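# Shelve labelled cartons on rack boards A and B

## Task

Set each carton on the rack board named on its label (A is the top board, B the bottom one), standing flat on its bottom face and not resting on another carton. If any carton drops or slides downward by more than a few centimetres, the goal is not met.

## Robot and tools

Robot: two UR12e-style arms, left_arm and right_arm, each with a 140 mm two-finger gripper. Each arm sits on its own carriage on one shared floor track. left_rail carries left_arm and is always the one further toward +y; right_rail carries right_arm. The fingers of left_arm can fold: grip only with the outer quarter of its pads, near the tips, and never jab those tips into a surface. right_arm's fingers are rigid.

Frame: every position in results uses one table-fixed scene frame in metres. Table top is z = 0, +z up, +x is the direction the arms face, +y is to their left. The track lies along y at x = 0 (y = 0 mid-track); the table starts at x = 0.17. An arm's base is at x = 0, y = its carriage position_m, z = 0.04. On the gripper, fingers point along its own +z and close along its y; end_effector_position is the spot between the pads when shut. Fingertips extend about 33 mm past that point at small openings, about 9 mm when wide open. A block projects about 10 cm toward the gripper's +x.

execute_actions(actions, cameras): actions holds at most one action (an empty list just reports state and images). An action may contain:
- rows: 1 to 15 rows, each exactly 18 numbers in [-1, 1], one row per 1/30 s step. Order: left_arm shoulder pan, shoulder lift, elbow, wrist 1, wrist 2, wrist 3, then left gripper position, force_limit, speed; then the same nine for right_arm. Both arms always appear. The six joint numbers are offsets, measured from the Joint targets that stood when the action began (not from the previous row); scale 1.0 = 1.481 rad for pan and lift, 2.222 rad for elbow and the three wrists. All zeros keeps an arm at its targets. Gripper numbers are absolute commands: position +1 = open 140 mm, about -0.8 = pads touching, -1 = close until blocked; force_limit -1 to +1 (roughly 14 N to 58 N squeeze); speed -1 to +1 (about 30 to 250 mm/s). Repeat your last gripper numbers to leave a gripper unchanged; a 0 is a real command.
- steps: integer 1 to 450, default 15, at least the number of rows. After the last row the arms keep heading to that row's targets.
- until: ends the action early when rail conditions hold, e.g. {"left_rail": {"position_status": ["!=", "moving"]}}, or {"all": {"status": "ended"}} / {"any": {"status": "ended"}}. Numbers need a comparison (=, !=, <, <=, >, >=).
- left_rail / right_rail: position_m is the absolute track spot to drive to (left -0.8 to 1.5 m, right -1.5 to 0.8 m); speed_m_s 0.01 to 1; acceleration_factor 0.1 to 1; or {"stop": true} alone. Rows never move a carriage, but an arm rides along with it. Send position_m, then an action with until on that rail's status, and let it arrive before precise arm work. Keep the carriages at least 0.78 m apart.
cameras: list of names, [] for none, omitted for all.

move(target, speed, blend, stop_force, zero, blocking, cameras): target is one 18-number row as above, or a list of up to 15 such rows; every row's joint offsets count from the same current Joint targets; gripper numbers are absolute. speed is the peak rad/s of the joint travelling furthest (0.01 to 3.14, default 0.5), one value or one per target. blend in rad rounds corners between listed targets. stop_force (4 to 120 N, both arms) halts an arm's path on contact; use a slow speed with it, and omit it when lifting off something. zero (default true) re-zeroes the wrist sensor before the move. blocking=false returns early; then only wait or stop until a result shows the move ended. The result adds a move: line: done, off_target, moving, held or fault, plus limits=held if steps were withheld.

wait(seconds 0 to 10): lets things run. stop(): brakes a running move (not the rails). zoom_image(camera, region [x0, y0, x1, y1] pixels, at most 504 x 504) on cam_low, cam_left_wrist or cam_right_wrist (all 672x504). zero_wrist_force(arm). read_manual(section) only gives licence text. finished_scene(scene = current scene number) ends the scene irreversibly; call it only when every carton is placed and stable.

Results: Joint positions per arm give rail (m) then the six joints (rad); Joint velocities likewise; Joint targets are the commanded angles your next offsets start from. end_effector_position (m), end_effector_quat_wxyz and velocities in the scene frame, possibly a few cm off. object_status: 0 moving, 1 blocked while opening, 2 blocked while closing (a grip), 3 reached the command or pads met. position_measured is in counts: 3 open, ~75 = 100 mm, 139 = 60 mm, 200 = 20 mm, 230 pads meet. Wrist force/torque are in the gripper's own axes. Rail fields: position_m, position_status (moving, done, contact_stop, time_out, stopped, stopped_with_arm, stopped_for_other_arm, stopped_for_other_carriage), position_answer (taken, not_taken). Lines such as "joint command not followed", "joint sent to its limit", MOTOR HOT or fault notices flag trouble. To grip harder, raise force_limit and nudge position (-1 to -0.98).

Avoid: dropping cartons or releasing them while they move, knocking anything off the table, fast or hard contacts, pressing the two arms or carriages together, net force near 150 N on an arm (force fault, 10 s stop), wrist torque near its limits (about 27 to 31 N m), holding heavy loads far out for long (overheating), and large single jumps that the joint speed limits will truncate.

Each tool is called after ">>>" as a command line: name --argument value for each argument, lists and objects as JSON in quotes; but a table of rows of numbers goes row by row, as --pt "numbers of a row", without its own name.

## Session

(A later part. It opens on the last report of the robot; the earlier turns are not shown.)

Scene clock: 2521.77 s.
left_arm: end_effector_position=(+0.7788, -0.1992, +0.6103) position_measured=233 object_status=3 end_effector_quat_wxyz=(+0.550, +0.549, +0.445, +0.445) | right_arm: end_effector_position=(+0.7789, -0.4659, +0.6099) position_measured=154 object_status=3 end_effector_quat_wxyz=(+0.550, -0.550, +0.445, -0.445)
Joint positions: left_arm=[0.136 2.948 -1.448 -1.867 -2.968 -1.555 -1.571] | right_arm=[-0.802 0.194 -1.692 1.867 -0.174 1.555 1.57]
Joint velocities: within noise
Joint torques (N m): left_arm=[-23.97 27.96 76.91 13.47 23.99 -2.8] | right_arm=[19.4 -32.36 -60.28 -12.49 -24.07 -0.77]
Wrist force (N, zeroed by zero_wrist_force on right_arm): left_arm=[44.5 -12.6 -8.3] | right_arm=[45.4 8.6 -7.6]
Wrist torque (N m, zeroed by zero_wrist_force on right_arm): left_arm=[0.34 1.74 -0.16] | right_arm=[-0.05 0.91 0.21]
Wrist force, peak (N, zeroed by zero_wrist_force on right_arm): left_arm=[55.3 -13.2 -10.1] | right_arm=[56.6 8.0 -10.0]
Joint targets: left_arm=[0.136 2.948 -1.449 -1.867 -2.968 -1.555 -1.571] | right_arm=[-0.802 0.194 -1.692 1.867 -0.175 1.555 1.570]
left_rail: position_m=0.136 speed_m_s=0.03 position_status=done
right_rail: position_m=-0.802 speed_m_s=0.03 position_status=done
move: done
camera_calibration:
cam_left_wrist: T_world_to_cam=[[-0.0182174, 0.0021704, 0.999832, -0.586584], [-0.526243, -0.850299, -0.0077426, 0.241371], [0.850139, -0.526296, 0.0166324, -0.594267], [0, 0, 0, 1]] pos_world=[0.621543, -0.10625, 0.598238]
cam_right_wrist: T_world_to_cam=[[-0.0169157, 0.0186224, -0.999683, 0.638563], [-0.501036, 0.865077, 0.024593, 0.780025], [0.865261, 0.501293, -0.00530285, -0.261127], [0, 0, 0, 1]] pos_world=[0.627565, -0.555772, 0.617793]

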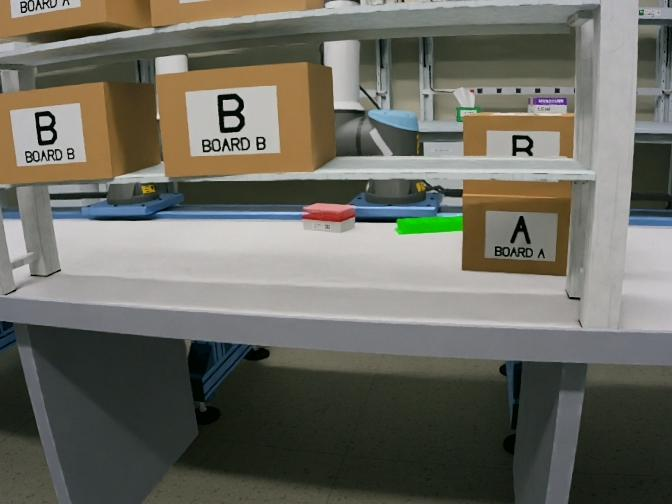

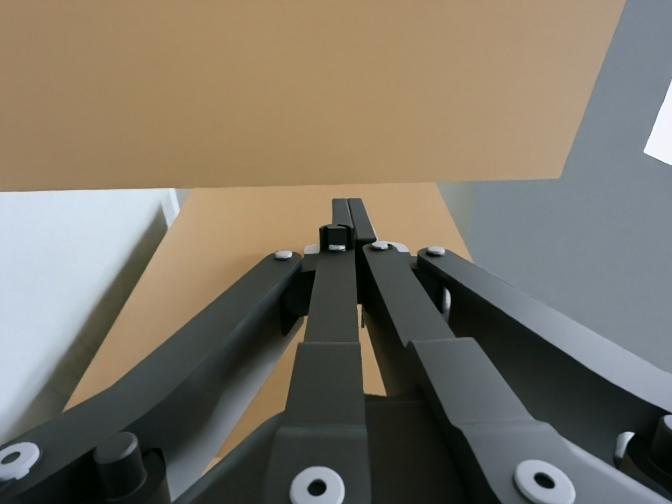

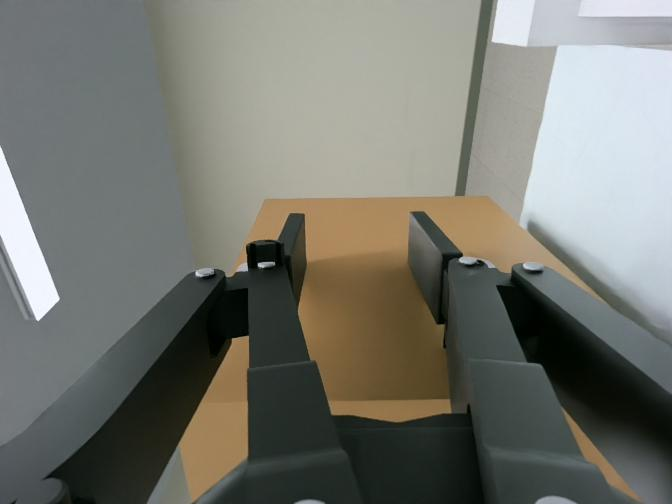

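>>> move --target '[0,-0.003942,-0.012148,0.014775,0,0,-1,1,0,0,0.003942,0.012148,-0.014775,0,0,-0.2,1,0]' --speed 0.04 --cameras '[]'

>>> move --target '[0,-0.000547,-0.001687,0.002052,0,0,-1,1,0,0,0.000547,0.001687,-0.002052,0,0,-0.2,1,0]' --speed 0.02 --cameras '[]'

Scene clock: 2527.00 s.
left_arm: end_effector_position=(+0.7790, -0.1992, +0.5924) position_measured=233 object_status=3 end_effector_quat_wxyz=(+0.550, +0.549, +0.445, +0.445) | right_arm: end_effector_position=(+0.7791, -0.4659, +0.5920) position_measured=154 object_status=3 end_effector_quat_wxyz=(+0.550, -0.550, +0.445, -0.445)
Joint positions: left_arm=[0.136 2.948 -1.454 -1.893 -2.935 -1.555 -1.571] | right_arm=[-0.802 0.194 -1.686 1.893 -0.207 1.555 1.57]
Joint velocities: within noise
Joint torques (N m): left_arm=[-25.9 29.24 54.46 13.57 23.92 -2.36] | right_arm=[21.05 -29.91 -42.72 -12.79 -23.39 -0.88]
Wrist force (N, zeroed by zero_wrist_force on right_arm): left_arm=[44.2 -11.7 -8.7] | right_arm=[45.1 7.4 -7.6]
Wrist torque (N m, zeroed by zero_wrist_force on right_arm): left_arm=[0.30 1.77 -0.16] | right_arm=[-0.03 0.91 0.21]
Wrist force, peak (N, zeroed by zero_wrist_force on right_arm): left_arm=[45.0 -12.5 -8.3] | right_arm=[46.4 8.8 -7.6]
Joint targets: left_arm=[0.136 2.948 -1.454 -1.894 -2.935 -1.555 -1.571] | right_arm=[-0.802 0.194 -1.686 1.894 -0.207 1.555 1.570]
left_rail: position_m=0.136 speed_m_s=0.03 position_status=done
right_rail: position_m=-0.802 speed_m_s=0.03 position_status=done
move: done
No camera images: "cameras" was empty.

Scene clock: 2527.70 s.
left_arm: end_effector_position=(+0.7789, -0.1992, +0.5899) position_measured=233 object_status=3 end_effector_quat_wxyz=(+0.550, +0.549, +0.445, +0.445) | right_arm: end_effector_position=(+0.7790, -0.4659, +0.5895) position_measured=154 object_status=3 end_effector_quat_wxyz=(+0.550, -0.550, +0.445, -0.445)
Joint positions: left_arm=[0.136 2.948 -1.455 -1.897 -2.931 -1.555 -1.571] | right_arm=[-0.802 0.194 -1.686 1.897 -0.212 1.555 1.57]
Joint velocities: within noise
Joint torques (N m): left_arm=[-25.14 23.24 51.4 11.94 24.08 -2.61] | right_arm=[21.59 -31.89 -42.92 -12.58 -23.37 -0.97]
Wrist force (N, zeroed by zero_wrist_force on right_arm): left_arm=[44.1 -8.6 -7.7] | right_arm=[45.3 6.9 -7.6]
Wrist torque (N m, zeroed by zero_wrist_force on right_arm): left_arm=[0.26 1.82 -0.19] | right_arm=[-0.30 0.91 0.35]
Wrist force, peak (N, zeroed by zero_wrist_force on right_arm): left_arm=[44.5 -12.0 -8.7] | right_arm=[45.9 7.8 -7.2]
Joint targets: left_arm=[0.136 2.948 -1.455 -1.897 -2.930 -1.555 -1.571] | right_arm=[-0.802 0.194 -1.686 1.897 -0.212 1.555 1.570]
left_rail: position_m=0.136 speed_m_s=0.03 position_status=done
right_rail: position_m=-0.802 speed_m_s=0.03 position_status=done
move: done
No camera images: "cameras" was empty.

>>> move --target '[0,-0.000328,-0.001012,0.001231,0,0,-1,1,0,0,0.000328,0.001012,-0.001231,0,0,-0.2,1,0]' --speed 0.02 --cameras '[]'

>>> move --target '[0,-0.000219,-0.000675,0.000821,0,0,-1,1,0,0,0.000219,0.000675,-0.000821,0,0,-0.2,1,0]' --speed 0.02 --cameras '[]'

Scene clock: 2541.13 s.
left_arm: end_effector_position=(+0.7789, -0.1992, +0.5885) position_measured=233 object_status=3 end_effector_quat_wxyz=(+0.550, +0.549, +0.445, +0.445) | right_arm: end_effector_position=(+0.7790, -0.4659, +0.5880) position_measured=154 object_status=3 end_effector_quat_wxyz=(+0.550, -0.550, +0.445, -0.445)
Joint positions: left_arm=[0.136 2.948 -1.456 -1.899 -2.928 -1.555 -1.571] | right_arm=[-0.802 0.194 -1.685 1.899 -0.215 1.555 1.57]
Joint velocities: within noise
Joint torques (N m): left_arm=[-28.11 17.11 43.03 8.86 23.18 -2.48] | right_arm=[24 -25.97 -40.48 -11 -23.06 -0.96]
Wrist force (N, zeroed by zero_wrist_force on right_arm): left_arm=[44.3 -1.1 -9.0] | right_arm=[46.7 2.7 -9.1]
Wrist torque (N m, zeroed by zero_wrist_force on right_arm): left_arm=[0.12 1.70 -0.30] | right_arm=[-0.46 0.83 0.52]
Wrist force, peak (N, zeroed by zero_wrist_force on right_arm): left_arm=[44.8 -7.9 -7.7] | right_arm=[46.7 2.7 -9.1]
Joint targets: left_arm=[0.136 2.948 -1.456 -1.900 -2.928 -1.555 -1.571] | right_arm=[-0.802 0.194 -1.685 1.900 -0.215 1.555 1.570]
left_rail: position_m=0.136 speed_m_s=0.03 position_status=done
right_rail: position_m=-0.802 speed_m_s=0.03 position_status=done
move: done
No camera images: "cameras" was empty.

Scene clock: 2541.83 s.
left_arm: end_effector_position=(+0.7789, -0.1992, +0.5875) position_measured=233 object_status=3 end_effector_quat_wxyz=(+0.550, +0.549, +0.445, +0.445) | right_arm: end_effector_position=(+0.7790, -0.4659, +0.5870) position_measured=154 object_status=3 end_effector_quat_wxyz=(+0.550, -0.550, +0.445, -0.445)
Joint positions: left_arm=[0.136 2.948 -1.456 -1.901 -2.926 -1.555 -1.571] | right_arm=[-0.802 0.194 -1.685 1.901 -0.216 1.555 1.57]
Joint velocities: within noise
Joint torques (N m): left_arm=[-26.08 6.18 31.4 3.73 23.32 -2.73] | right_arm=[24.45 -15.52 -30.99 -6.28 -22.83 -0.83]
Wrist force (N, zeroed by zero_wrist_force on right_arm): left_arm=[44.4 11.4 -14.2] | right_arm=[48.2 -8.1 -12.1]
Wrist torque (N m, zeroed by zero_wrist_force on right_arm): left_arm=[-0.25 1.65 -0.46] | right_arm=[-0.10 0.77 0.64]
Wrist force, peak (N, zeroed by zero_wrist_force on right_arm): left_arm=[44.5 11.6 -14.6] | right_arm=[48.2 -8.1 -12.1]
Joint targets: left_arm=[0.136 2.948 -1.456 -1.901 -2.926 -1.555 -1.571] | right_arm=[-0.802 0.194 -1.685 1.901 -0.216 1.555 1.570]
left_rail: position_m=0.136 speed_m_s=0.03 position_status=done
right_rail: position_m=-0.802 speed_m_s=0.03 position_status=done
move: done
No camera images: "cameras" was empty.

>>> execute_actions --actions '[{"left_rail": {"position_m": 0.158, "speed_m_s": 0.05}, "right_rail": {"position_m": -0.826, "speed_m_s": 0.05}, "steps": 90, "until": {"all": {"status": "ended"}}}]' --cameras '["cam_low", "cam_left_wrist", "cam_right_wrist"]'

Scene clock: 2546.47 s.
left_arm: end_effector_position=(+0.7789, -0.1775, +0.5871) position_measured=233 object_status=3 end_effector_quat_wxyz=(+0.550, +0.549, +0.445, +0.445) | right_arm: end_effector_position=(+0.7789, -0.4899, +0.5868) position_measured=154 object_status=3 end_effector_quat_wxyz=(+0.549, -0.550, +0.445, -0.445)
Joint positions: left_arm=[0.158 2.948 -1.456 -1.901 -2.926 -1.555 -1.571] | right_arm=[-0.826 0.194 -1.685 1.901 -0.216 1.555 1.57]
Joint velocities: within noise
Joint torques (N m): left_arm=[8.02 56.7 62.99 4.24 -1.72 -2.68] | right_arm=[-13.22 -49.33 -46.96 -1.14 3.02 -1.04]
Wrist force (N, zeroed by zero_wrist_force on right_arm): left_arm=[-0.1 0.0 -0.3] | right_arm=[-4.1 -2.9 3.0]
Wrist torque (N m, zeroed by zero_wrist_force on right_arm): left_arm=[0.05 0.16 -0.30] | right_arm=[-0.68 0.88 0.01]
Wrist force, peak (N, zeroed by zero_wrist_force on right_arm): left_arm=[44.5 13.7 -16.0] | right_arm=[48.3 -9.9 -12.4]
Joint targets: left_arm=[0.158 2.948 -1.456 -1.901 -2.926 -1.555 -1.571] | right_arm=[-0.826 0.194 -1.685 1.901 -0.216 1.555 1.570]
Tool commands: left_gripper/position=-1.0 left_gripper/force_limit=+1.0 left_gripper/speed=+0.0 right_gripper/position=-0.2 right_gripper/force_limit=+1.0 right_gripper/speed=+0.0
left_rail: position_m=0.158 speed_m_s=0.05 position_status=done
right_rail: position_m=-0.826 speed_m_s=0.05 position_status=done
camera_calibration:
cam_left_wrist: T_world_to_cam=[[-0.0179086, 0.00209684, 0.999837, -0.563635], [-0.52632, -0.850252, -0.00764406, 0.25969], [0.850098, -0.526371, 0.0163304, -0.582352], [0, 0, 0, 1]] pos_world=[0.621642, -0.0845498, 0.575038]
cam_right_wrist: T_world_to_cam=[[-0.0171393, 0.018609, -0.99968, 0.616049], [-0.501074, 0.865052, 0.0246937, 0.801391], [0.865235, 0.501337, -0.0055019, -0.249008], [0, 0, 0, 1]] pos_world=[0.627565, -0.579872, 0.594692]

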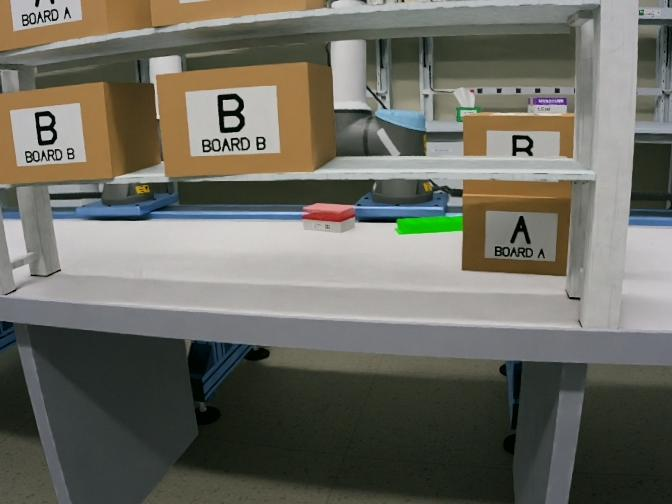

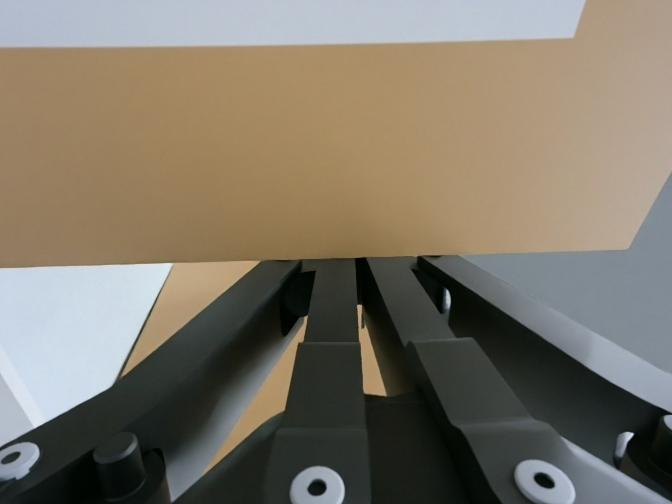

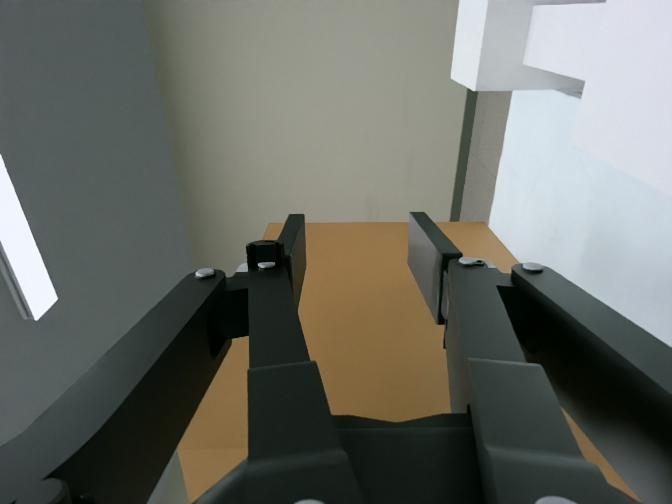

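>>> move --pt "-0.023063 0.082028 -0.025880 -0.028793 -0.015372 0 -1 1 0 0.023063 -0.082028 0.025880 0.028793 0.015372 0 -0.2 1 0" --pt "-0.058738 0.165564 -0.063902 -0.046449 -0.039150 0 -1 1 0 0.058738 -0.165564 0.063902 0.046449 0.039150 0 -0.2 1 0" --pt "-0.112696 0.244970 -0.093697 -0.069580 -0.075114 0 -1 1 0 0.112696 -0.244970 0.093697 0.069580 0.075114 0 -0.2 1 0" --pt "-0.198629 0.312667 -0.114469 -0.093929 -0.132390 0 -1 1 0 0.198629 -0.312667 0.114469 0.093929 0.132390 0 -0.2 1 0" --speed 0.45 --blend 0.03 --cameras '["cam_low"]'

>>> execute_actions --actions '[{"left_rail": {"position_m": 1.005, "speed_m_s": 0.35, "acceleration_factor": 0.5}, "steps": 200, "until": {"all": {"status": "ended"}}}]' --cameras '["cam_left_wrist"]'

>>> execute_actions --actions '[{"right_rail": {"position_m": -0.19, "speed_m_s": 0.35, "acceleration_factor": 0.5}, "steps": 200, "until": {"all": {"status": "ended"}}}]' --cameras '["cam_low"]'

Scene clock: 2593.33 s.
left_arm: end_effector_position=(+0.4610, -0.1776, +0.6103) position_measured=233 object_status=3 end_effector_quat_wxyz=(+0.550, +0.549, +0.445, +0.445) | right_arm: end_effector_position=(+0.4611, -0.4900, +0.6101) position_measured=154 object_status=3 end_effector_quat_wxyz=(+0.550, -0.550, +0.445, -0.445)
Joint positions: left_arm=[0.158 2.654 -0.993 -2.155 -3.135 -1.849 -1.571] | right_arm=[-0.826 0.488 -2.148 2.155 -0.008 1.849 1.57]
Joint velocities: within noise
Joint torques (N m): left_arm=[-15.95 24.68 42.04 0.29 -2.5 -2.77] | right_arm=[10.85 -8.88 -36.75 0.82 3.18 -0.81]
Wrist force (N, zeroed by zero_wrist_force on right_arm): left_arm=[-0.2 -0.1 -0.1] | right_arm=[-4.5 -3.1 1.7]
Wrist torque (N m, zeroed by zero_wrist_force on right_arm): left_arm=[0.04 0.18 -0.29] | right_arm=[-0.72 1.01 -0.04]
Wrist force, peak (N, zeroed by zero_wrist_force on right_arm): left_arm=[-1.4 0.0 -3.1] | right_arm=[-5.2 -3.2 3.1]
Joint targets: left_arm=[0.158 2.654 -0.993 -2.155 -3.135 -1.849 -1.571] | right_arm=[-0.826 0.488 -2.148 2.155 -0.008 1.849 1.570]
left_rail: position_m=0.158 speed_m_s=0.05 position_status=done
right_rail: position_m=-0.826 speed_m_s=0.05 position_status=done
move: done
Images, in order (width x height): cam_low 672x504.

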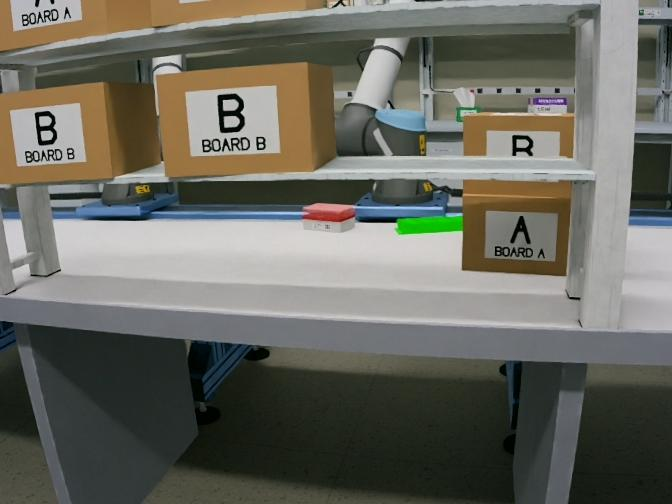

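Scene clock: 2597.07 s.
left_arm: end_effector_position=(+0.4609, +0.6693, +0.6103) position_measured=233 object_status=3 end_effector_quat_wxyz=(+0.550, +0.549, +0.445, +0.445) end_effector_velocity=(+0.000, +0.001, -0.001) end_effector_angular_velocity=(+0.001, +0.001, +0.000) | right_arm: end_effector_position=(+0.4610, -0.4900, +0.6101) position_measured=154 object_status=3 end_effector_quat_wxyz=(+0.550, -0.550, +0.445, -0.445)
Joint positions: left_arm=[1.005 2.654 -0.993 -2.155 -3.135 -1.849 -1.571] | right_arm=[-0.826 0.488 -2.148 2.155 -0.008 1.849 1.57]
Joint velocities: left_arm=[0.001 0 0 -0.001 0 0 0.001] | right_arm=[within noise]
Joint torques (N m): left_arm=[-9.12 12.92 48.52 1.28 -0.82 -2.47] | right_arm=[11.07 -9.62 -42.34 -0.24 3.19 -0.72]
Wrist force (N, zeroed by zero_wrist_force on right_arm): left_arm=[0.0 0.1 -0.4] | right_arm=[-4.5 -3.1 2.0]
Wrist torque (N m, zeroed by zero_wrist_force on right_arm): left_arm=[0.09 0.13 -0.29] | right_arm=[-0.73 1.01 -0.04]
Wrist force, peak (N, zeroed by zero_wrist_force on right_arm): left_arm=[-1.0 0.0 0.1] | right_arm=[-5.0 -3.5 2.0]
Joint targets: left_arm=[1.005 2.654 -0.993 -2.155 -3.135 -1.849 -1.571] | right_arm=[-0.826 0.488 -2.148 2.155 -0.008 1.849 1.570]
Tool commands: left_gripper/position=-1.0 left_gripper/force_limit=+1.0 left_gripper/speed=+0.0 right_gripper/position=-0.2 right_gripper/force_limit=+1.0 right_gripper/speed=+0.0
left_rail: position_m=1.005 speed_m_s=0.35 position_status=done
right_rail: position_m=-0.826 speed_m_s=0.05 position_status=done
camera_calibration:
cam_left_wrist: T_world_to_cam=[[-0.0183018, 0.00222279, 0.99983, -0.594274], [-0.526315, -0.850255, -0.00774388, 0.812551], [0.850093, -0.526367, 0.0167311, 0.13309], [0, 0, 0, 1]] pos_world=[0.303643, 0.76225, 0.598238]
Images, in order (width x height): cam_left_wrist 672x504.

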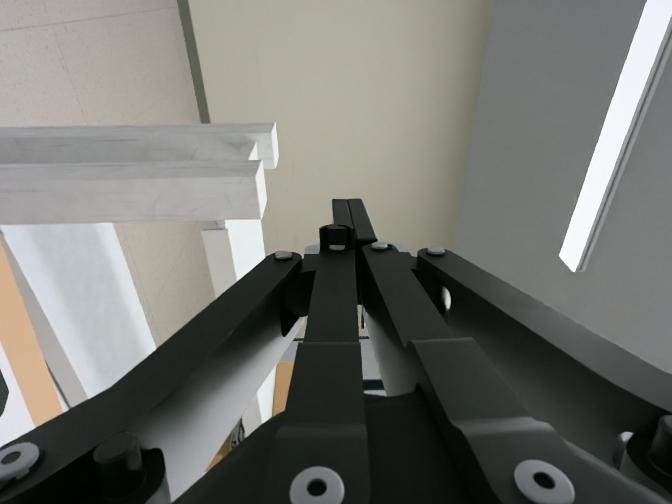

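Scene clock: 2600.20 s.
left_arm: end_effector_position=(+0.4609, +0.6694, +0.6103) position_measured=233 object_status=3 end_effector_quat_wxyz=(+0.550, +0.549, +0.445, +0.445) | right_arm: end_effector_position=(+0.4610, +0.1460, +0.6101) position_measured=154 object_status=3 end_effector_quat_wxyz=(+0.550, -0.550, +0.445, -0.445) end_effector_velocity=(+0.000, +0.000, +0.000) end_effector_angular_velocity=(+0.001, +0.001, -0.001)
Joint positions: left_arm=[1.005 2.654 -0.993 -2.155 -3.135 -1.849 -1.571] | right_arm=[-0.19 0.488 -2.148 2.155 -0.008 1.849 1.57]
Joint velocities: left_arm=[within noise] | right_arm=[0.001 0 0 0 0.001 0.001 0.001]
Joint torques (N m): left_arm=[-2.96 -0.54 54.03 1.76 0.64 -2.52] | right_arm=[8.78 0.52 -47.81 -0.93 2.58 -1]
Wrist force (N, zeroed by zero_wrist_force on right_arm): left_arm=[0.0 -0.2 -0.1] | right_arm=[-4.6 -3.0 2.0]
Wrist torque (N m, zeroed by zero_wrist_force on right_arm): left_arm=[0.01 0.13 -0.29] | right_arm=[-0.71 1.02 -0.04]
Wrist force, peak (N, zeroed by zero_wrist_force on right_arm): left_arm=[-0.3 -0.3 -0.4] | right_arm=[-5.5 -3.6 2.3]
Joint targets: left_arm=[1.005 2.654 -0.993 -2.155 -3.135 -1.849 -1.571] | right_arm=[-0.190 0.488 -2.148 2.155 -0.008 1.849 1.570]
Tool commands: left_gripper/position=-1.0 left_gripper/force_limit=+1.0 left_gripper/speed=+0.0 right_gripper/position=-0.2 right_gripper/force_limit=+1.0 right_gripper/speed=+0.0
left_rail: position_m=1.005 speed_m_s=0.35 position_status=done
right_rail: position_m=-0.190 speed_m_s=0.35 position_status=done
Images, in order (width x height): cam_low 672x504.

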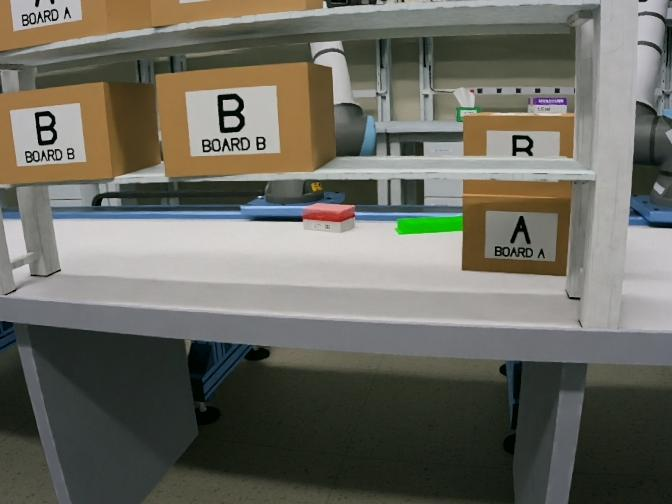

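>>> move --pt "0 -0.020499 -0.088941 0.102604 0 0 -1 1 0 0 0 0 0 0 0 -0.2 1 0" --pt "0 -0.087263 -0.161903 0.220065 0 0 -1 1 0 0 0 0 0 0 0 -0.2 1 0" --pt "0 -0.213340 -0.217531 0.359725 0 0 -1 1 0 0 0 0 0 0 0 -0.2 1 0" --pt "0 -0.396305 -0.252008 0.516152 0 0 -1 1 0 0 0 0 0 0 0 -0.2 1 0" --pt "0 -0.627648 -0.264993 0.683331 0 0 -1 1 0 0 0 0 0 0 0 -0.2 1 0" --speed 0.6 --blend 0.03 --cameras '["cam_left_wrist", "cam_low"]'

Scene clock: 2610.63 s.
left_arm: end_effector_position=(+0.4612, +0.6693, +0.1051) position_measured=233 object_status=3 end_effector_quat_wxyz=(+0.550, +0.549, +0.445, +0.445) | right_arm: end_effector_position=(+0.4610, +0.1461, +0.6101) position_measured=154 object_status=3 end_effector_quat_wxyz=(+0.550, -0.550, +0.445, -0.445)
Joint positions: left_arm=[1.005 2.654 -1.923 -2.744 -1.616 -1.849 -1.571] | right_arm=[-0.19 0.488 -2.148 2.155 -0.008 1.849 1.57]
Joint velocities: within noise
Joint torques (N m): left_arm=[6.86 17.76 -4.77 7.1 1.4 -2.64] | right_arm=[7.57 8.04 -50.74 -2.3 2.06 -0.98]
Wrist force (N, zeroed by zero_wrist_force on right_arm): left_arm=[0.3 -0.2 -0.2] | right_arm=[-4.3 -3.3 2.0]
Wrist torque (N m, zeroed by zero_wrist_force on right_arm): left_arm=[0.01 0.05 -0.30] | right_arm=[-0.75 0.96 -0.04]
Wrist force, peak (N, zeroed by zero_wrist_force on right_arm): left_arm=[0.1 3.3 -0.2] | right_arm=[-4.8 -3.5 1.8]
Joint targets: left_arm=[1.005 2.654 -1.923 -2.744 -1.616 -1.849 -1.571] | right_arm=[-0.190 0.488 -2.148 2.155 -0.008 1.849 1.570]
left_rail: position_m=1.005 speed_m_s=0.35 position_status=done
right_rail: position_m=-0.190 speed_m_s=0.35 position_status=done
move: done
camera_calibration:
cam_left_wrist: T_world_to_cam=[[-0.0181327, 0.00211622, 0.999833, -0.0891245], [-0.526316, -0.850254, -0.00774548, 0.808796], [0.850096, -0.526369, 0.0165312, 0.141306], [0, 0, 0, 1]] pos_world=[0.303943, 0.76225, 0.0930382]
Images, in order (width x height): cam_low 672x504, cam_left_wrist 672x504.

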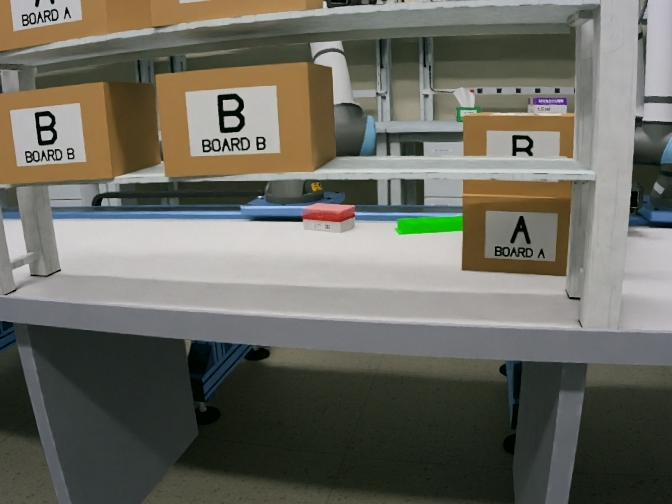

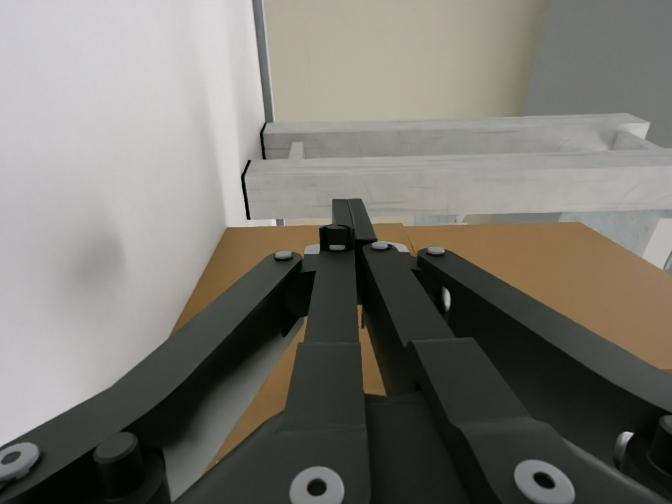

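>>> execute_actions --actions '[{"left_rail": {"position_m": 0.962, "speed_m_s": 0.1, "acceleration_factor": 0.5}, "steps": 60, "until": {"all": {"status": "ended"}}}]' --cameras '[]'

>>> execute_actions --actions '[{"left_rail": {"position_m": 0.92, "speed_m_s": 0.04, "acceleration_factor": 0.5}, "steps": 60, "until": {"all": {"status": "ended"}}}]' --cameras '["cam_left_wrist"]'

Scene clock: 2619.77 s.
left_arm: end_effector_position=(+0.4612, +0.6263, +0.1050) position_measured=233 object_status=3 end_effector_quat_wxyz=(+0.550, +0.549, +0.445, +0.445) end_effector_velocity=(+0.000, +0.000, +0.000) end_effector_angular_velocity=(-0.001, +0.000, +0.001) | right_arm: end_effector_position=(+0.4610, +0.1461, +0.6101) position_measured=154 object_status=3 end_effector_quat_wxyz=(+0.550, -0.550, +0.445, -0.445)
Joint positions: left_arm=[0.962 2.654 -1.923 -2.744 -1.616 -1.849 -1.571] | right_arm=[-0.19 0.488 -2.148 2.155 -0.008 1.849 1.57]
Joint velocities: left_arm=[-0.001 0.001 0 -0.001 0.001 0 0] | right_arm=[within noise]
Joint torques (N m): left_arm=[10.06 17.78 3.02 5.91 1.29 -2.44] | right_arm=[7.09 9.38 -50.04 -3.27 1.57 -0.85]
Wrist force (N, zeroed by zero_wrist_force on right_arm): left_arm=[0.1 0.0 -0.1] | right_arm=[-4.8 -3.1 1.9]
Wrist torque (N m, zeroed by zero_wrist_force on right_arm): left_arm=[0.05 0.09 -0.30] | right_arm=[-0.70 1.06 -0.04]
Wrist force, peak (N, zeroed by zero_wrist_force on right_arm): left_arm=[1.5 -0.3 -0.3] | right_arm=[-4.9 -3.4 2.1]
Joint targets: left_arm=[0.962 2.654 -1.923 -2.744 -1.616 -1.849 -1.571] | right_arm=[-0.190 0.488 -2.148 2.155 -0.008 1.849 1.570]
Tool commands: left_gripper/position=-1.0 left_gripper/force_limit=+1.0 left_gripper/speed=+0.0 right_gripper/position=-0.2 right_gripper/force_limit=+1.0 right_gripper/speed=+0.0
left_rail: position_m=0.962 speed_m_s=0.10 position_status=done
right_rail: position_m=-0.190 speed_m_s=0.35 position_status=done
No camera images: "cameras" was empty.

Scene clock: 2621.17 s.
left_arm: end_effector_position=(+0.4611, +0.5843, +0.1050) position_measured=233 object_status=3 end_effector_quat_wxyz=(+0.550, +0.549, +0.445, +0.445) | right_arm: end_effector_position=(+0.4610, +0.1461, +0.6101) position_measured=154 object_status=3 end_effector_quat_wxyz=(+0.550, -0.550, +0.445, -0.445)
Joint positions: left_arm=[0.92 2.654 -1.923 -2.744 -1.616 -1.849 -1.571] | right_arm=[-0.19 0.488 -2.148 2.155 -0.008 1.849 1.57]
Joint velocities: within noise
Joint torques (N m): left_arm=[-12.63 20.67 17.97 5.42 9.17 -2.82] | right_arm=[5.74 8.57 -50.1 -3.41 1.41 -0.99]
Wrist force (N, zeroed by zero_wrist_force on right_arm): left_arm=[14.6 3.0 -5.9] | right_arm=[-4.8 -3.3 2.1]
Wrist torque (N m, zeroed by zero_wrist_force on right_arm): left_arm=[0.00 0.56 -0.35] | right_arm=[-0.76 1.07 -0.04]
Wrist force, peak (N, zeroed by zero_wrist_force on right_arm): left_arm=[21.2 4.4 -7.4] | right_arm=[-4.9 -3.3 2.2]
Joint targets: left_arm=[0.920 2.654 -1.923 -2.744 -1.616 -1.849 -1.571] | right_arm=[-0.190 0.488 -2.148 2.155 -0.008 1.849 1.570]
Tool commands: left_gripper/position=-1.0 left_gripper/force_limit=+1.0 left_gripper/speed=+0.0 right_gripper/position=-0.2 right_gripper/force_limit=+1.0 right_gripper/speed=+0.0
left_rail: position_m=0.920 speed_m_s=0.04 position_status=done
right_rail: position_m=-0.190 speed_m_s=0.35 position_status=done
camera_calibration:
cam_left_wrist: T_world_to_cam=[[-0.0180483, 0.00206382, 0.999835, -0.0889349], [-0.526245, -0.850298, -0.00774422, 0.736533], [0.850142, -0.526298, 0.0164325, 0.0965121], [0, 0, 0, 1]] pos_world=[0.303943, 0.67725, 0.0930381]
Images, in order (width x height): cam_left_wrist 672x504.

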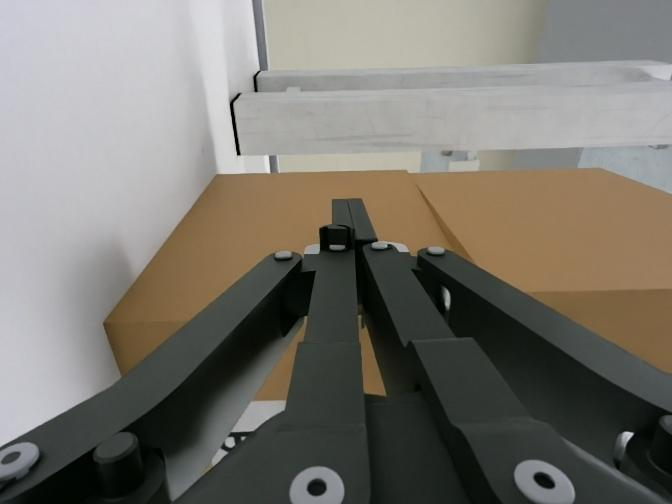

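>>> execute_actions --actions '[{"left_rail": {"position_m": 0.86, "speed_m_s": 0.05, "acceleration_factor": 0.3}, "steps": 90, "until": {"all": {"status": "ended"}}}]' --cameras '["cam_left_wrist", "cam_low"]'

Scene clock: 2649.67 s.
left_arm: end_effector_position=(+0.4612, +0.5243, +0.1050) position_measured=233 object_status=3 end_effector_quat_wxyz=(+0.550, +0.549, +0.445, +0.445) | right_arm: end_effector_position=(+0.4610, +0.1461, +0.6101) position_measured=154 object_status=3 end_effector_quat_wxyz=(+0.550, -0.550, +0.445, -0.445)
Joint positions: left_arm=[0.86 2.654 -1.923 -2.744 -1.616 -1.849 -1.571] | right_arm=[-0.19 0.488 -2.148 2.155 -0.008 1.849 1.57]
Joint velocities: within noise
Joint torques (N m): left_arm=[-20.65 28.97 21.94 3.81 8.55 -2.08] | right_arm=[4.17 8.29 -48.72 -4.67 0.8 -1.12]
Wrist force (N, zeroed by zero_wrist_force on right_arm): left_arm=[14.5 1.6 -6.2] | right_arm=[-4.7 -3.1 2.0]
Wrist torque (N m, zeroed by zero_wrist_force on right_arm): left_arm=[0.02 0.58 -0.34] | right_arm=[-0.73 1.04 -0.04]
Wrist force, peak (N, zeroed by zero_wrist_force on right_arm): left_arm=[21.5 3.7 -8.6] | right_arm=[-4.8 -3.4 1.9]
Joint targets: left_arm=[0.860 2.654 -1.923 -2.744 -1.616 -1.849 -1.571] | right_arm=[-0.190 0.488 -2.148 2.155 -0.008 1.849 1.570]
Tool commands: left_gripper/position=-1.0 left_gripper/force_limit=+1.0 left_gripper/speed=+0.0 right_gripper/position=-0.2 right_gripper/force_limit=+1.0 right_gripper/speed=+0.0
left_rail: position_m=0.860 speed_m_s=0.05 position_status=done
right_rail: position_m=-0.190 speed_m_s=0.35 position_status=done
camera_calibration:
cam_left_wrist: T_world_to_cam=[[-0.0181327, 0.00211622, 0.999833, -0.0888177], [-0.526316, -0.850254, -0.00774548, 0.68551], [0.850096, -0.526369, 0.0165312, 0.064983], [0, 0, 0, 1]] pos_world=[0.303943, 0.61725, 0.0930382]
Images, in order (width x height): cam_low 672x504, cam_left_wrist 672x504.

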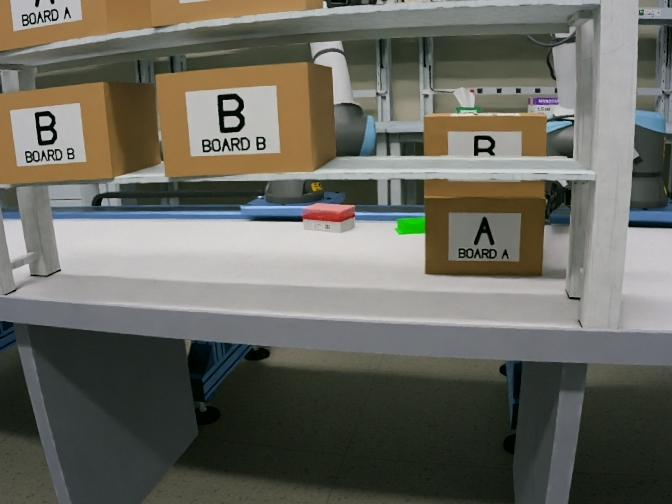

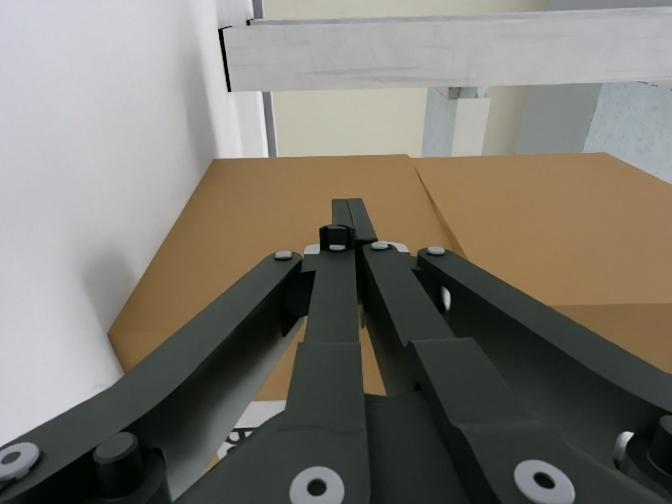

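>>> execute_actions --actions '[{"left_rail": {"position_m": 0.875, "speed_m_s": 0.08, "acceleration_factor": 0.5}, "steps": 40, "until": {"all": {"status": "ended"}}}]' --cameras '[]'

>>> move --target '[0.033593,-0.002696,0.012406,-0.010609,0.022391,0,-1,1,0,0,0,0,0,0,0,-0.2,1,0]' --speed 0.2 --cameras '[]'

>>> execute_actions --actions '[{"left_rail": {"position_m": 0.80, "speed_m_s": 0.05, "acceleration_factor": 0.4}, "steps": 90, "until": {"all": {"status": "ended"}}}]' --cameras '["cam_left_wrist", "cam_low"]'

Scene clock: 2663.87 s.
left_arm: end_effector_position=(+0.4612, +0.5391, +0.1051) position_measured=233 object_status=3 end_effector_quat_wxyz=(+0.550, +0.549, +0.445, +0.445) | right_arm: end_effector_position=(+0.4610, +0.1461, +0.6101) position_measured=154 object_status=3 end_effector_quat_wxyz=(+0.550, -0.550, +0.445, -0.445)
Joint positions: left_arm=[0.875 2.654 -1.923 -2.744 -1.616 -1.849 -1.571] | right_arm=[-0.19 0.488 -2.148 2.155 -0.008 1.849 1.57]
Joint velocities: within noise
Joint torques (N m): left_arm=[-10.23 32.28 6.26 2.92 -0.57 -2.25] | right_arm=[4.05 8.54 -47.86 -5.3 0.14 -0.68]
Wrist force (N, zeroed by zero_wrist_force on right_arm): left_arm=[0.2 0.2 -0.4] | right_arm=[-4.8 -3.1 1.9]
Wrist torque (N m, zeroed by zero_wrist_force on right_arm): left_arm=[0.10 0.08 -0.30] | right_arm=[-0.70 1.06 -0.04]
Wrist force, peak (N, zeroed by zero_wrist_force on right_arm): left_arm=[16.5 2.6 -7.2] | right_arm=[-4.9 -3.5 1.9]
Joint targets: left_arm=[0.875 2.654 -1.923 -2.744 -1.616 -1.849 -1.571] | right_arm=[-0.190 0.488 -2.148 2.155 -0.008 1.849 1.570]
Tool commands: left_gripper/position=-1.0 left_gripper/force_limit=+1.0 left_gripper/speed=+0.0 right_gripper/position=-0.2 right_gripper/force_limit=+1.0 right_gripper/speed=+0.0
left_rail: position_m=0.875 speed_m_s=0.08 position_status=done
right_rail: position_m=-0.190 speed_m_s=0.35 position_status=done
No camera images: "cameras" was empty.

Scene clock: 2664.77 s.
left_arm: end_effector_position=(+0.4884, +0.5393, +0.1050) position_measured=233 object_status=3 end_effector_quat_wxyz=(+0.550, +0.549, +0.445, +0.445) | right_arm: end_effector_position=(+0.4610, +0.1461, +0.6101) position_measured=154 object_status=3 end_effector_quat_wxyz=(+0.550, -0.550, +0.445, -0.445)
Joint positions: left_arm=[0.875 2.704 -1.927 -2.717 -1.64 -1.799 -1.571] | right_arm=[-0.19 0.488 -2.148 2.155 -0.008 1.849 1.57]
Joint velocities: within noise
Joint torques (N m): left_arm=[9.79 20.2 19.33 0.38 2.07 -2.39] | right_arm=[3.05 8.12 -48.05 -5.6 -0.13 -0.92]
Wrist force (N, zeroed by zero_wrist_force on right_arm): left_arm=[0.2 0.2 -0.7] | right_arm=[-4.4 -3.1 2.1]
Wrist torque (N m, zeroed by zero_wrist_force on right_arm): left_arm=[0.09 0.07 -0.31] | right_arm=[-0.70 0.98 -0.04]
Wrist force, peak (N, zeroed by zero_wrist_force on right_arm): left_arm=[0.2 0.0 -1.1] | right_arm=[-4.9 -3.3 1.9]
Joint targets: left_arm=[0.875 2.704 -1.927 -2.717 -1.640 -1.799 -1.571] | right_arm=[-0.190 0.488 -2.148 2.155 -0.008 1.849 1.570]
left_rail: position_m=0.875 speed_m_s=0.08 position_status=done
right_rail: position_m=-0.190 speed_m_s=0.35 position_status=done
move: done
No camera images: "cameras" was empty.

Scene clock: 2666.70 s.
left_arm: end_effector_position=(+0.4884, +0.4643, +0.1050) position_measured=233 object_status=3 end_effector_quat_wxyz=(+0.550, +0.549, +0.445, +0.445) | right_arm: end_effector_position=(+0.4610, +0.1461, +0.6101) position_measured=154 object_status=3 end_effector_quat_wxyz=(+0.550, -0.550, +0.445, -0.445)
Joint positions: left_arm=[0.8 2.704 -1.927 -2.717 -1.64 -1.799 -1.571] | right_arm=[-0.19 0.488 -2.148 2.155 -0.008 1.849 1.57]
Joint velocities: within noise
Joint torques (N m): left_arm=[-19.35 22.95 12.73 1.08 9.34 -2.21] | right_arm=[2.89 10.74 -48.22 -5.69 -0.24 -1.08]
Wrist force (N, zeroed by zero_wrist_force on right_arm): left_arm=[15.2 2.0 -4.6] | right_arm=[-4.7 -3.3 2.1]
Wrist torque (N m, zeroed by zero_wrist_force on right_arm): left_arm=[-0.01 0.63 -0.35] | right_arm=[-0.76 1.05 -0.04]
Wrist force, peak (N, zeroed by zero_wrist_force on right_arm): left_arm=[18.8 4.2 -10.4] | right_arm=[-4.7 -3.3 2.0]
Joint targets: left_arm=[0.800 2.704 -1.927 -2.717 -1.640 -1.799 -1.571] | right_arm=[-0.190 0.488 -2.148 2.155 -0.008 1.849 1.570]
Tool commands: left_gripper/position=-1.0 left_gripper/force_limit=+1.0 left_gripper/speed=+0.0 right_gripper/position=-0.2 right_gripper/force_limit=+1.0 right_gripper/speed=+0.0
left_rail: position_m=0.800 speed_m_s=0.05 position_status=done
right_rail: position_m=-0.190 speed_m_s=0.35 position_status=done
camera_calibration:
cam_left_wrist: T_world_to_cam=[[-0.0181327, 0.00211622, 0.999833, -0.0880957], [-0.526316, -0.850254, -0.00774548, 0.648862], [0.850096, -0.526369, 0.0165312, 0.0101949], [0, 0, 0, 1]] pos_world=[0.331243, 0.55725, 0.0929382]
Images, in order (width x height): cam_low 672x504, cam_left_wrist 672x504.

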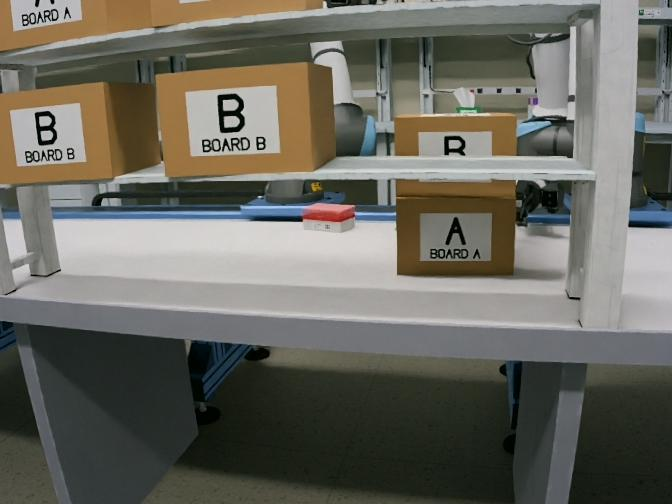

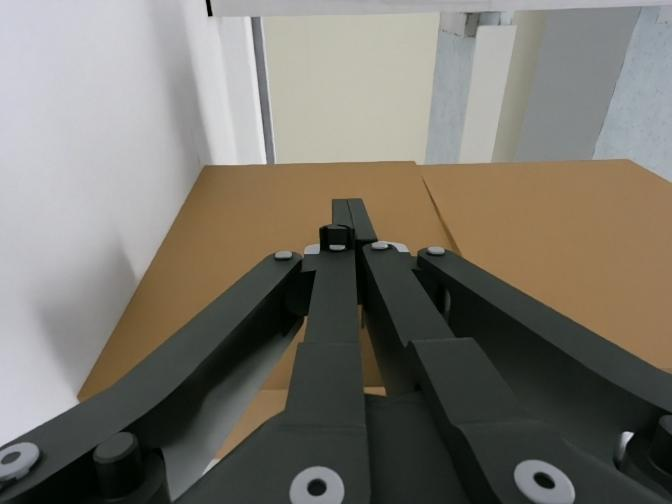

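>>> execute_actions --actions '[{"left_rail": {"position_m": 0.86, "speed_m_s": 0.12, "acceleration_factor": 0.5}, "steps": 60, "until": {"all": {"status": "ended"}}}]' --cameras '[]'

>>> move --pt "0.014549 0.102366 0.009633 -0.077861 0.009697 0 -1 1 0 -0.048142 0.056423 0.078191 -0.115798 -0.032088 0 -0.2 1 0" --pt "0.014549 0.209004 0.018498 -0.157803 0.009697 0 -1 1 0 -0.048142 0.126098 0.148975 -0.233022 -0.032088 0 -0.2 1 0" --pt "0.014549 0.302839 0.032549 -0.234396 0.009697 0 -1 1 0 -0.048142 0.205837 0.187721 -0.324915 -0.032088 0 -0.2 1 0" --pt "0.014549 0.329386 0.037937 -0.257478 0.009697 0 -1 1 0 -0.048142 0.300959 0.214650 -0.415245 -0.032088 0 -0.2 1 0" --speed 0.5 --blend 0.03 --cameras '["cam_left_wrist", "cam_right_wrist", "cam_low"]'

Scene clock: 2702.70 s.
left_arm: end_effector_position=(+0.4884, +0.5242, +0.1050) position_measured=233 object_status=3 end_effector_quat_wxyz=(+0.550, +0.549, +0.445, +0.445) end_effector_velocity=(-0.001, +0.001, +0.000) end_effector_angular_velocity=(-0.001, +0.000, +0.000) | right_arm: end_effector_position=(+0.4610, +0.1461, +0.6101) position_measured=154 object_status=3 end_effector_quat_wxyz=(+0.550, -0.550, +0.445, -0.445)
Joint positions: left_arm=[0.86 2.704 -1.927 -2.717 -1.64 -1.799 -1.571] | right_arm=[-0.19 0.488 -2.148 2.155 -0.008 1.849 1.57]
Joint velocities: left_arm=[0.001 0 0 -0.001 0.001 -0.001 -0.001] | right_arm=[within noise]
Joint torques (N m): left_arm=[7.11 29.58 0.42 4.1 -1.8 -2.42] | right_arm=[1.56 7.63 -47.31 -5.78 -0.66 -0.81]
Wrist force (N, zeroed by zero_wrist_force on right_arm): left_arm=[0.1 0.1 -0.5] | right_arm=[-4.5 -3.1 1.9]
Wrist torque (N m, zeroed by zero_wrist_force on right_arm): left_arm=[0.09 0.10 -0.31] | right_arm=[-0.71 1.01 -0.04]
Wrist force, peak (N, zeroed by zero_wrist_force on right_arm): left_arm=[17.2 3.3 -5.5] | right_arm=[-4.9 -3.2 1.9]
Joint targets: left_arm=[0.860 2.704 -1.927 -2.717 -1.640 -1.799 -1.571] | right_arm=[-0.190 0.488 -2.148 2.155 -0.008 1.849 1.570]
Tool commands: left_gripper/position=-1.0 left_gripper/force_limit=+1.0 left_gripper/speed=+0.0 right_gripper/position=-0.2 right_gripper/force_limit=+1.0 right_gripper/speed=+0.0
left_rail: position_m=0.860 speed_m_s=0.12 position_status=done
right_rail: position_m=-0.190 speed_m_s=0.35 position_status=done
No camera images: "cameras" was empty.

Scene clock: 2705.17 s.
left_arm: end_effector_position=(+0.5017, +0.5243, +0.2502) position_measured=233 object_status=3 end_effector_quat_wxyz=(+0.550, +0.549, +0.445, +0.445) | right_arm: end_effector_position=(+0.5016, +0.1460, +0.2501) position_measured=154 object_status=3 end_effector_quat_wxyz=(+0.550, -0.550, +0.445, -0.445)
Joint positions: left_arm=[0.86 2.726 -1.439 -2.632 -2.212 -1.777 -1.571] | right_arm=[-0.19 0.417 -1.702 2.632 -0.93 1.778 1.57]
Joint velocities: within noise
Joint torques (N m): left_arm=[13.45 41.43 43.23 0.48 2.14 -2.45] | right_arm=[-13.02 -5.95 -20.06 -7.7 -2.75 -0.53]
Wrist force (N, zeroed by zero_wrist_force on right_arm): left_arm=[-0.1 -0.3 -0.4] | right_arm=[-4.6 -3.0 2.7]
Wrist torque (N m, zeroed by zero_wrist_force on right_arm): left_arm=[-0.01 0.15 -0.31] | right_arm=[-0.65 1.06 0.03]
Wrist force, peak (N, zeroed by zero_wrist_force on right_arm): left_arm=[0.8 -1.1 -0.7] | right_arm=[-4.8 -5.7 0.9]
Joint targets: left_arm=[0.860 2.726 -1.439 -2.632 -2.212 -1.777 -1.571] | right_arm=[-0.190 0.417 -1.702 2.632 -0.930 1.778 1.570]
left_rail: position_m=0.860 speed_m_s=0.12 position_status=done
right_rail: position_m=-0.190 speed_m_s=0.35 position_status=done
move: done
camera_calibration:
cam_left_wrist: T_world_to_cam=[[-0.0182172, 0.0021695, 0.999832, -0.233161], [-0.526315, -0.850254, -0.00774468, 0.708002], [0.850094, -0.526368, 0.0166311, 0.0280465], [0, 0, 0, 1]] pos_world=[0.344543, 0.61725, 0.238138]
cam_right_wrist: T_world_to_cam=[[-0.0169653, 0.0187092, -0.999681, 0.262803], [-0.501035, 0.865075, 0.0246929, 0.12057], [0.865261, 0.501294, -0.00530233, -0.329839], [0, 0, 0, 1]] pos_world=[0.350265, 0.0561276, 0.257993]

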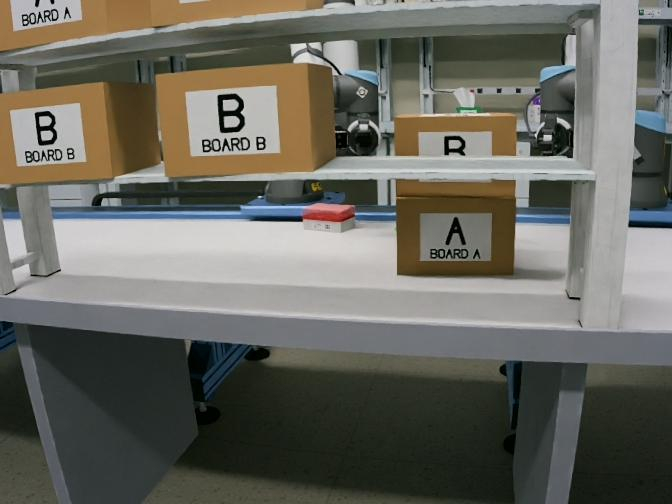

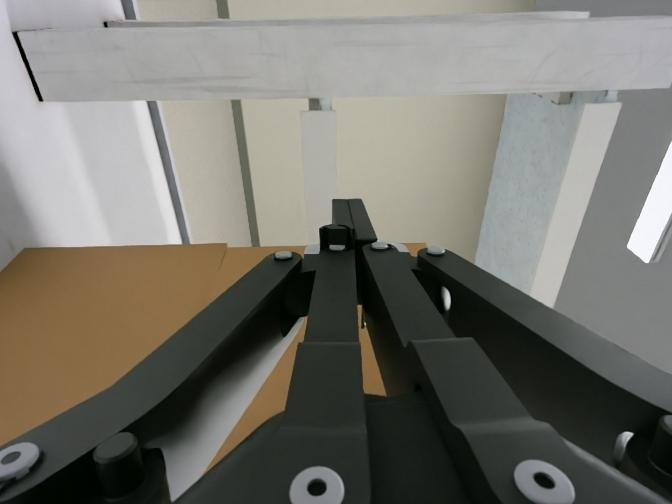

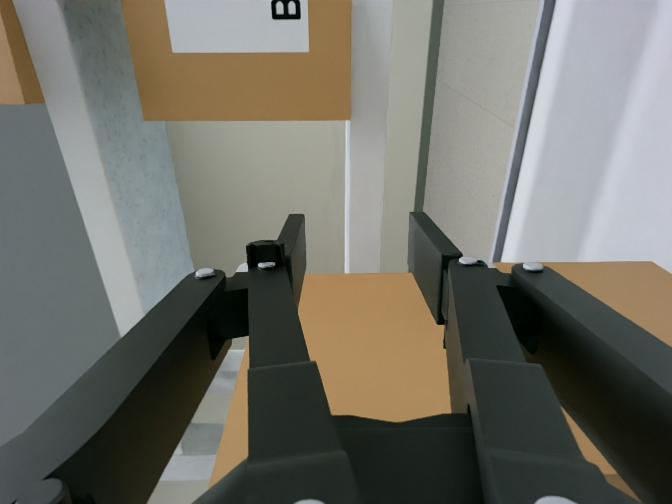

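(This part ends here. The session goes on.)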